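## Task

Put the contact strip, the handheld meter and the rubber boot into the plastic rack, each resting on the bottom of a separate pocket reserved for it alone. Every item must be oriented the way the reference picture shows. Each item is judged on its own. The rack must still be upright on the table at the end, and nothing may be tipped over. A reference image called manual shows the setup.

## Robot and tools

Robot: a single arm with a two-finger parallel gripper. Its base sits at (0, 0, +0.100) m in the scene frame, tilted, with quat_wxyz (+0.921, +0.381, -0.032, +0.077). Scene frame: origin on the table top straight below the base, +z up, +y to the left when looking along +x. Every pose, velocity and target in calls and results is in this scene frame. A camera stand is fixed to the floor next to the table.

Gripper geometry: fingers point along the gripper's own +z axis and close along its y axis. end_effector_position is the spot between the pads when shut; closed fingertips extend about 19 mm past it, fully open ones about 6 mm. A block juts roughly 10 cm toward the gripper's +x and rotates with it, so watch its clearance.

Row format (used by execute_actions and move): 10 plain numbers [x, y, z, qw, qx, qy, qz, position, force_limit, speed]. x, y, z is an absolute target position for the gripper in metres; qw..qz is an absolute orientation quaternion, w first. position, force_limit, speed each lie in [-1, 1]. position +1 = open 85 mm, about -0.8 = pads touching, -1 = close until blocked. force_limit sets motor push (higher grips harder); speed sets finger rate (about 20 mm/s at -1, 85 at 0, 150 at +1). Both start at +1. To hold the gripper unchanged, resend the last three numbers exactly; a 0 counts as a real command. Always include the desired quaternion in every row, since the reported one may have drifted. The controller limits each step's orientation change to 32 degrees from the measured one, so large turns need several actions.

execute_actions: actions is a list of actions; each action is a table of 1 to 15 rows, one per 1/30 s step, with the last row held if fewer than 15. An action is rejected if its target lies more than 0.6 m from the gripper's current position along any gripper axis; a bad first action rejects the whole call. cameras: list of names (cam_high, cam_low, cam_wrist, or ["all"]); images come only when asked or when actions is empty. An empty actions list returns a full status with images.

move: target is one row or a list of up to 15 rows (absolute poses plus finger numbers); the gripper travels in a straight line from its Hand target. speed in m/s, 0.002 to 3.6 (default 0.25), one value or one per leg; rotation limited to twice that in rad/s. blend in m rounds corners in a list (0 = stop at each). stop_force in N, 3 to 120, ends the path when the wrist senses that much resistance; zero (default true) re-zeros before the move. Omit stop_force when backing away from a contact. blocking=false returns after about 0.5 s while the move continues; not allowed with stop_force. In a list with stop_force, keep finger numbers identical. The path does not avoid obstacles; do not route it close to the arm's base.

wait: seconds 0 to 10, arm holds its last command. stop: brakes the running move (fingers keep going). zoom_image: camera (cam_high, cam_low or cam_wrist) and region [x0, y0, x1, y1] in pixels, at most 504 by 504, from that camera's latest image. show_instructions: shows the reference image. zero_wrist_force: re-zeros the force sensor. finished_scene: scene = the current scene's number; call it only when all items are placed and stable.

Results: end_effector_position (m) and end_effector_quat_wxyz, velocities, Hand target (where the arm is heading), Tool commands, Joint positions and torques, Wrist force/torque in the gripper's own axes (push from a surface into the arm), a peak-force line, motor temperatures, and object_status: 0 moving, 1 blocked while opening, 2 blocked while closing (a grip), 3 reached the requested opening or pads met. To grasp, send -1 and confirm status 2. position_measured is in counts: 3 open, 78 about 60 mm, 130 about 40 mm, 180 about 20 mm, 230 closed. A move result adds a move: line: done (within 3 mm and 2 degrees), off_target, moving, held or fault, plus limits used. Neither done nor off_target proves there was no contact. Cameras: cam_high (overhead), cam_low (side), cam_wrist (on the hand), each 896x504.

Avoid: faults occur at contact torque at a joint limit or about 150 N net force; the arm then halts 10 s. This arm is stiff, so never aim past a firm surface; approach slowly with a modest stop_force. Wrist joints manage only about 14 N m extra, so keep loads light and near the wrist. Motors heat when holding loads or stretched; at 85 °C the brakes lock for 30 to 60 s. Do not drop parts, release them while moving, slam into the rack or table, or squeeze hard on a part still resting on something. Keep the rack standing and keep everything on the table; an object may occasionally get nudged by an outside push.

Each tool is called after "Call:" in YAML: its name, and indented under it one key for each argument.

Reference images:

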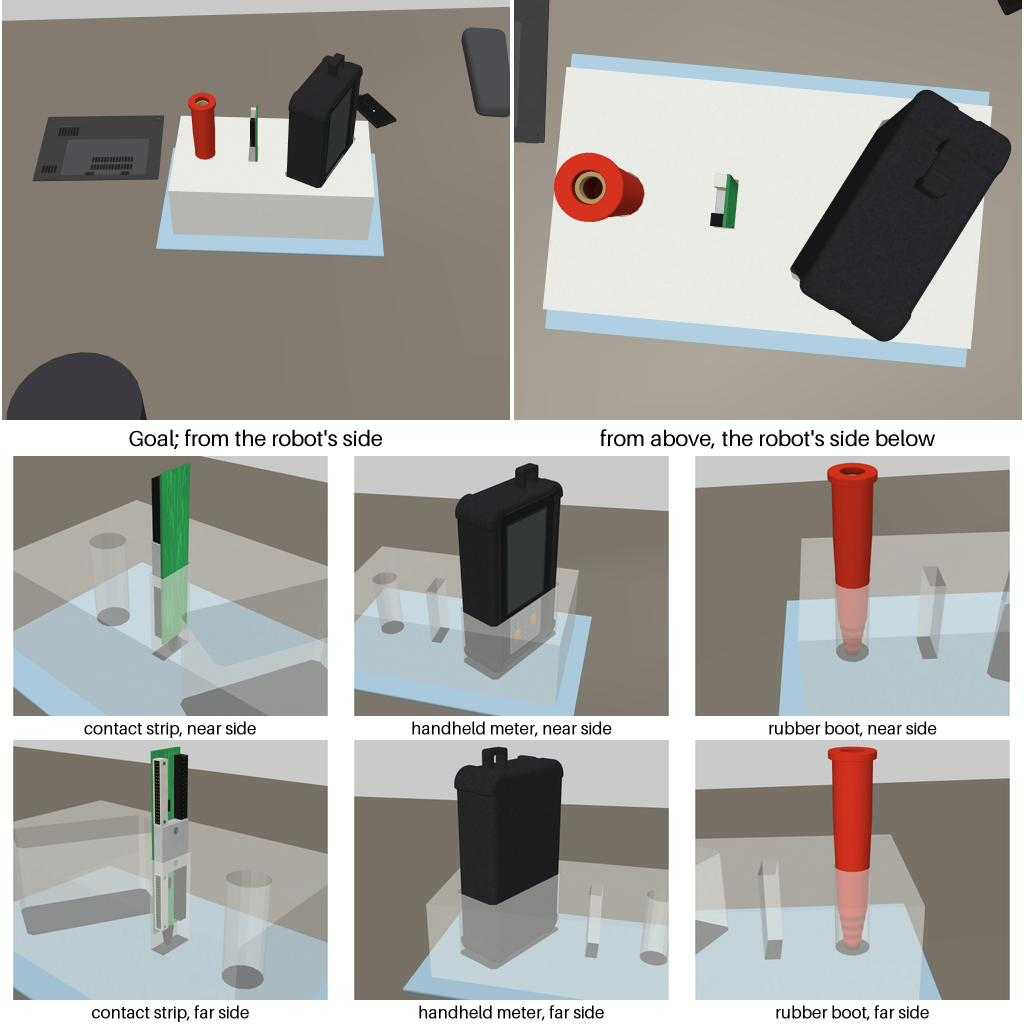

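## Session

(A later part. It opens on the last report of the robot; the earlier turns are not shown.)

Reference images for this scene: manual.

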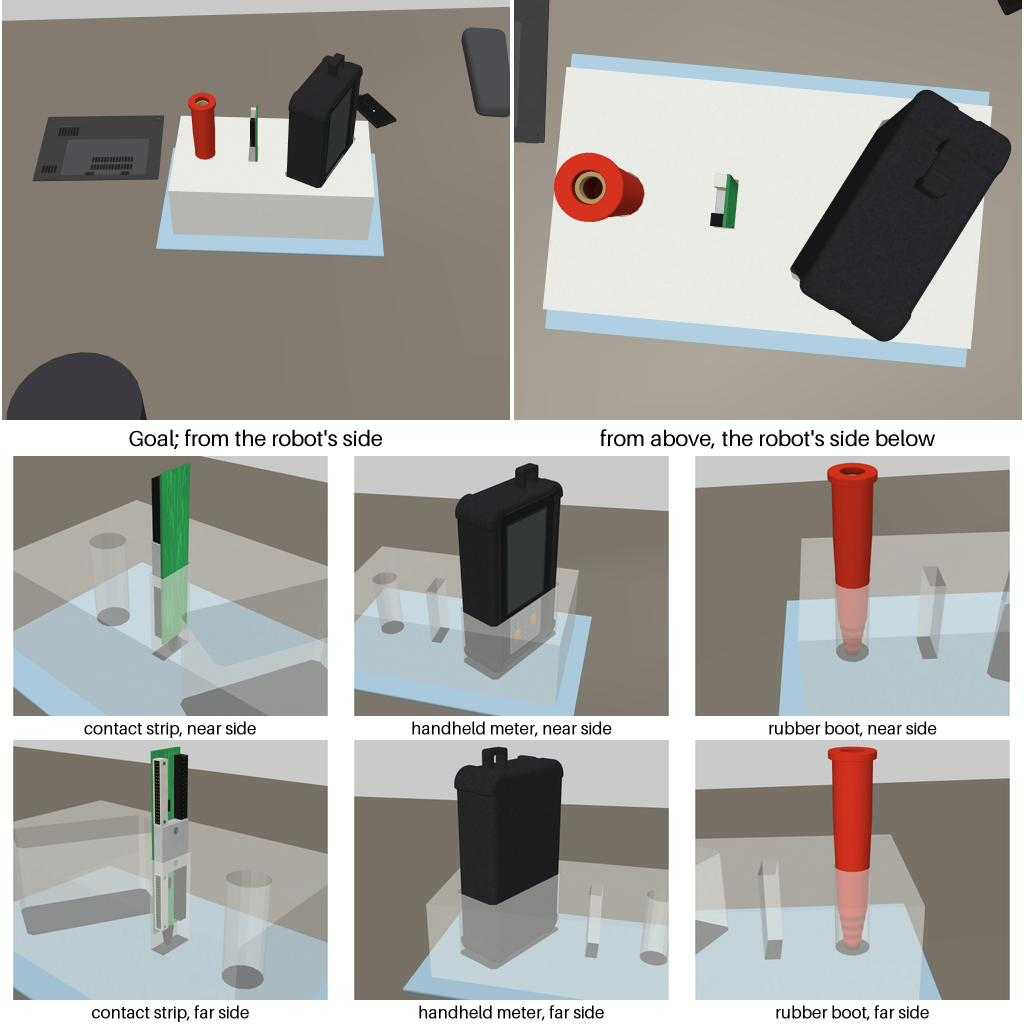

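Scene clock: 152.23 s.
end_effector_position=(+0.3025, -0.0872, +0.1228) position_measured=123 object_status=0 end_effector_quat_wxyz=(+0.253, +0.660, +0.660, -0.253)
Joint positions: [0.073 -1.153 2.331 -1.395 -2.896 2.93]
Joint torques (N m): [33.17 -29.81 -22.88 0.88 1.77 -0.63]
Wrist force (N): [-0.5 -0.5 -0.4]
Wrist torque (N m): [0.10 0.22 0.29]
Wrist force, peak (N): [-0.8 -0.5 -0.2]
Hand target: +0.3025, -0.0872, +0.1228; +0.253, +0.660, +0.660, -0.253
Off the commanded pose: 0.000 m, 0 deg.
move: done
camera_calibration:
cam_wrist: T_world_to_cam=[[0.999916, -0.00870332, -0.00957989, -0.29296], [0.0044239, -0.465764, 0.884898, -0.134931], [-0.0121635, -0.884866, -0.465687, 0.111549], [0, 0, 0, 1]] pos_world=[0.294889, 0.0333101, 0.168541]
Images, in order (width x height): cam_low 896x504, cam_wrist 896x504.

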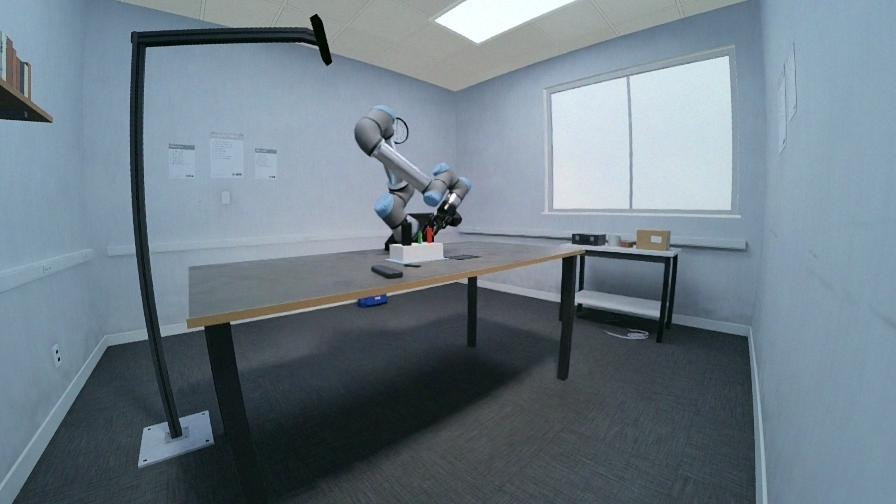

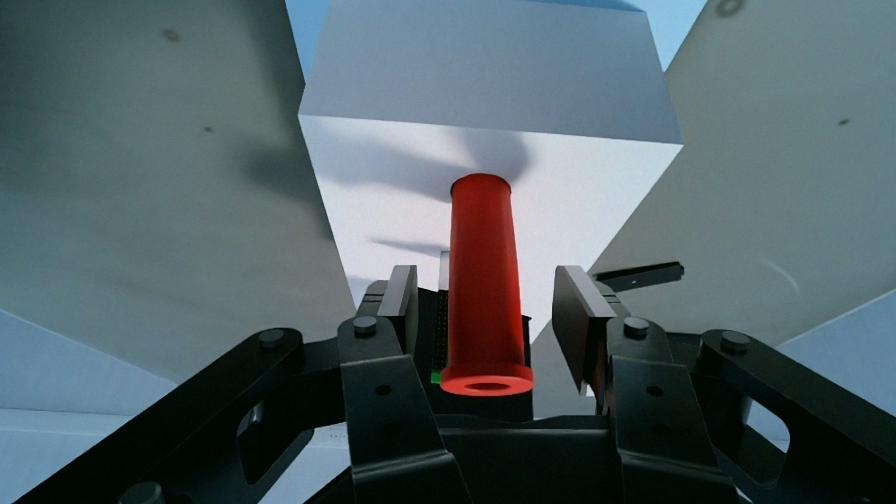

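Call:
move:
  target:
    - [0.3025,-0.0202,0.1970,0.2534,0.6602,0.6602,-0.2534,0.05,-1,-1]
    - [0.3025,0.12,0.27,0.2534,0.6602,0.6602,-0.2534,0.05,-1,-1]
  speed: [0.06,0.3]
  blend: [0.02,0]
  cameras: ["cam_high","cam_low","cam_wrist"]

Call:
zoom_image:
  camera: "cam_high"
  region: [420, 160, 540, 280]

Call:
zoom_image:
  camera: "cam_low"
  region: [385, 190, 455, 270]

Scene clock: 155.27 s.
end_effector_position=(+0.3025, +0.1200, +0.2700) position_measured=123 object_status=3 end_effector_quat_wxyz=(+0.253, +0.660, +0.660, -0.253)
Joint positions: [0.58 -0.794 1.738 -1.02 -2.393 3.085]
Joint torques (N m): [33.44 -9.85 -35.75 1.1 2.35 1.48]
Wrist force (N): [-0.8 -0.4 -0.4]
Wrist torque (N m): [0.10 0.26 0.22]
Wrist force, peak (N): [0.2 -0.8 -2.3]
Hand target: +0.3025, +0.1200, +0.2700; +0.253, +0.660, +0.660, -0.253
Off the commanded pose: 0.000 m, 0 deg.
move: done
camera_calibration:
cam_wrist: T_world_to_cam=[[0.999916, -0.00870286, -0.00958073, -0.289746], [0.00442486, -0.465764, 0.884898, -0.168682], [-0.0121635, -0.884866, -0.465687, 0.363442], [0, 0, 0, 1]] pos_world=[0.294889, 0.24051, 0.315741]

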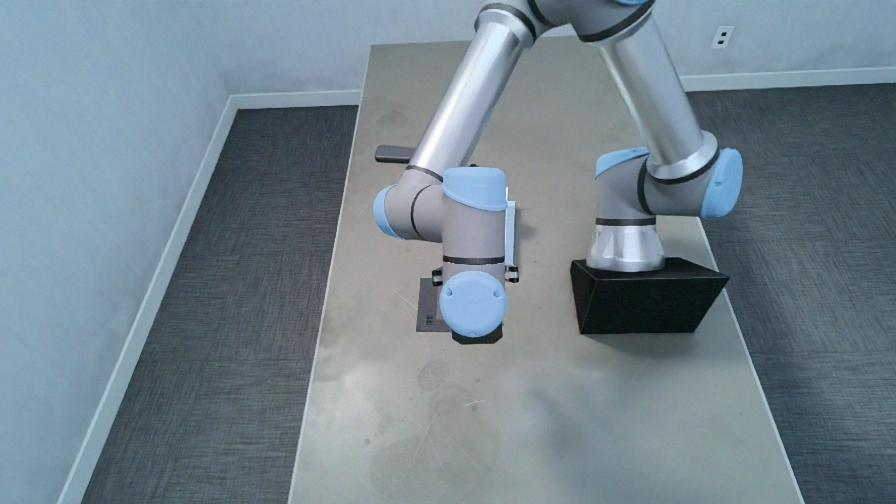

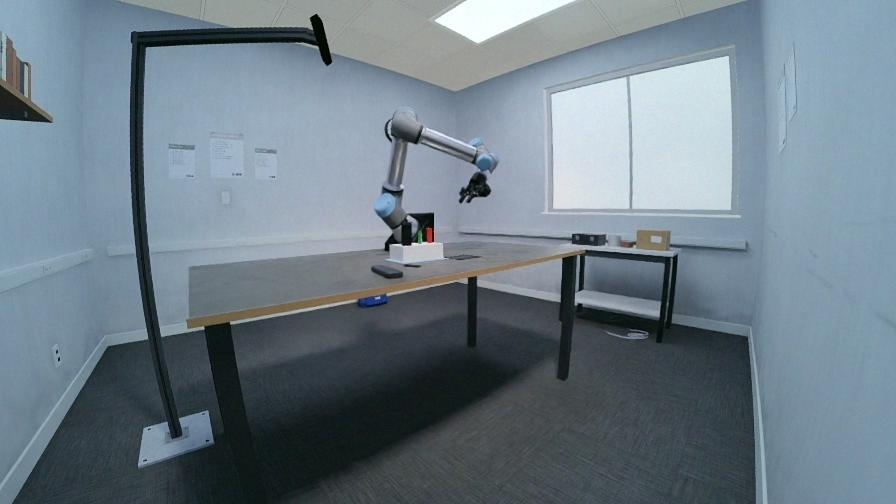

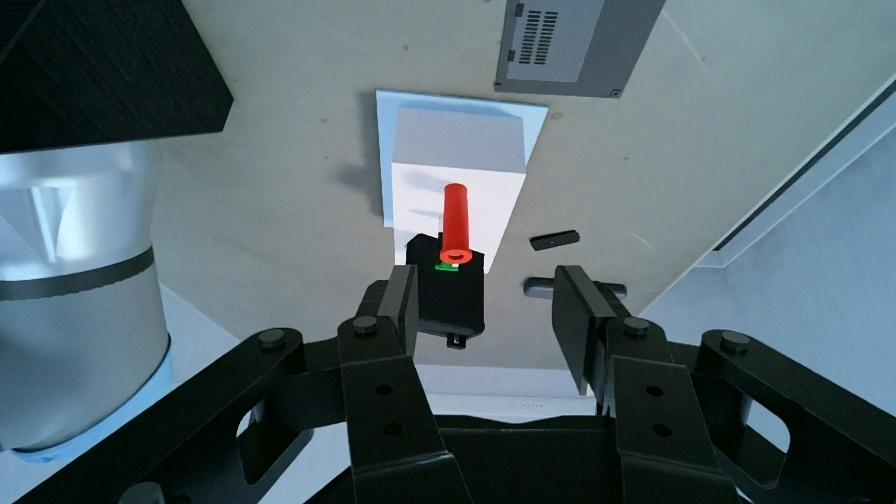

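Scaled by 4.200 from the camera's 896x504 image, which has a finer 1280x720 frame.

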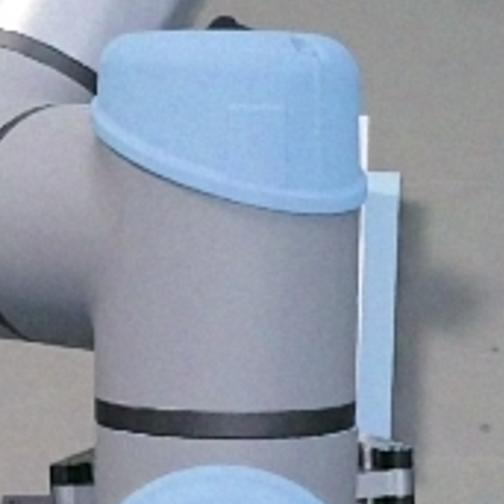

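Scaled by 6.300 from the camera's 896x504 image, which has a finer 1280x720 frame.

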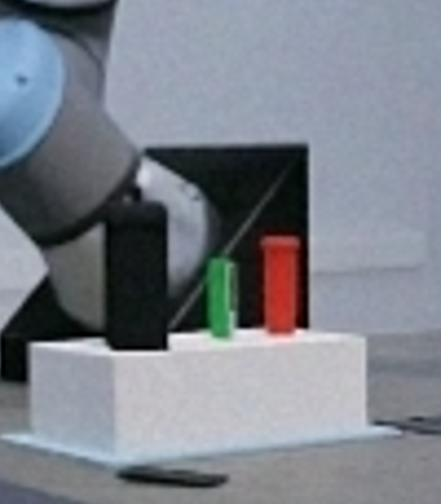

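Call:
finished_scene:
  scene: 2

The scene is finished: the task was done.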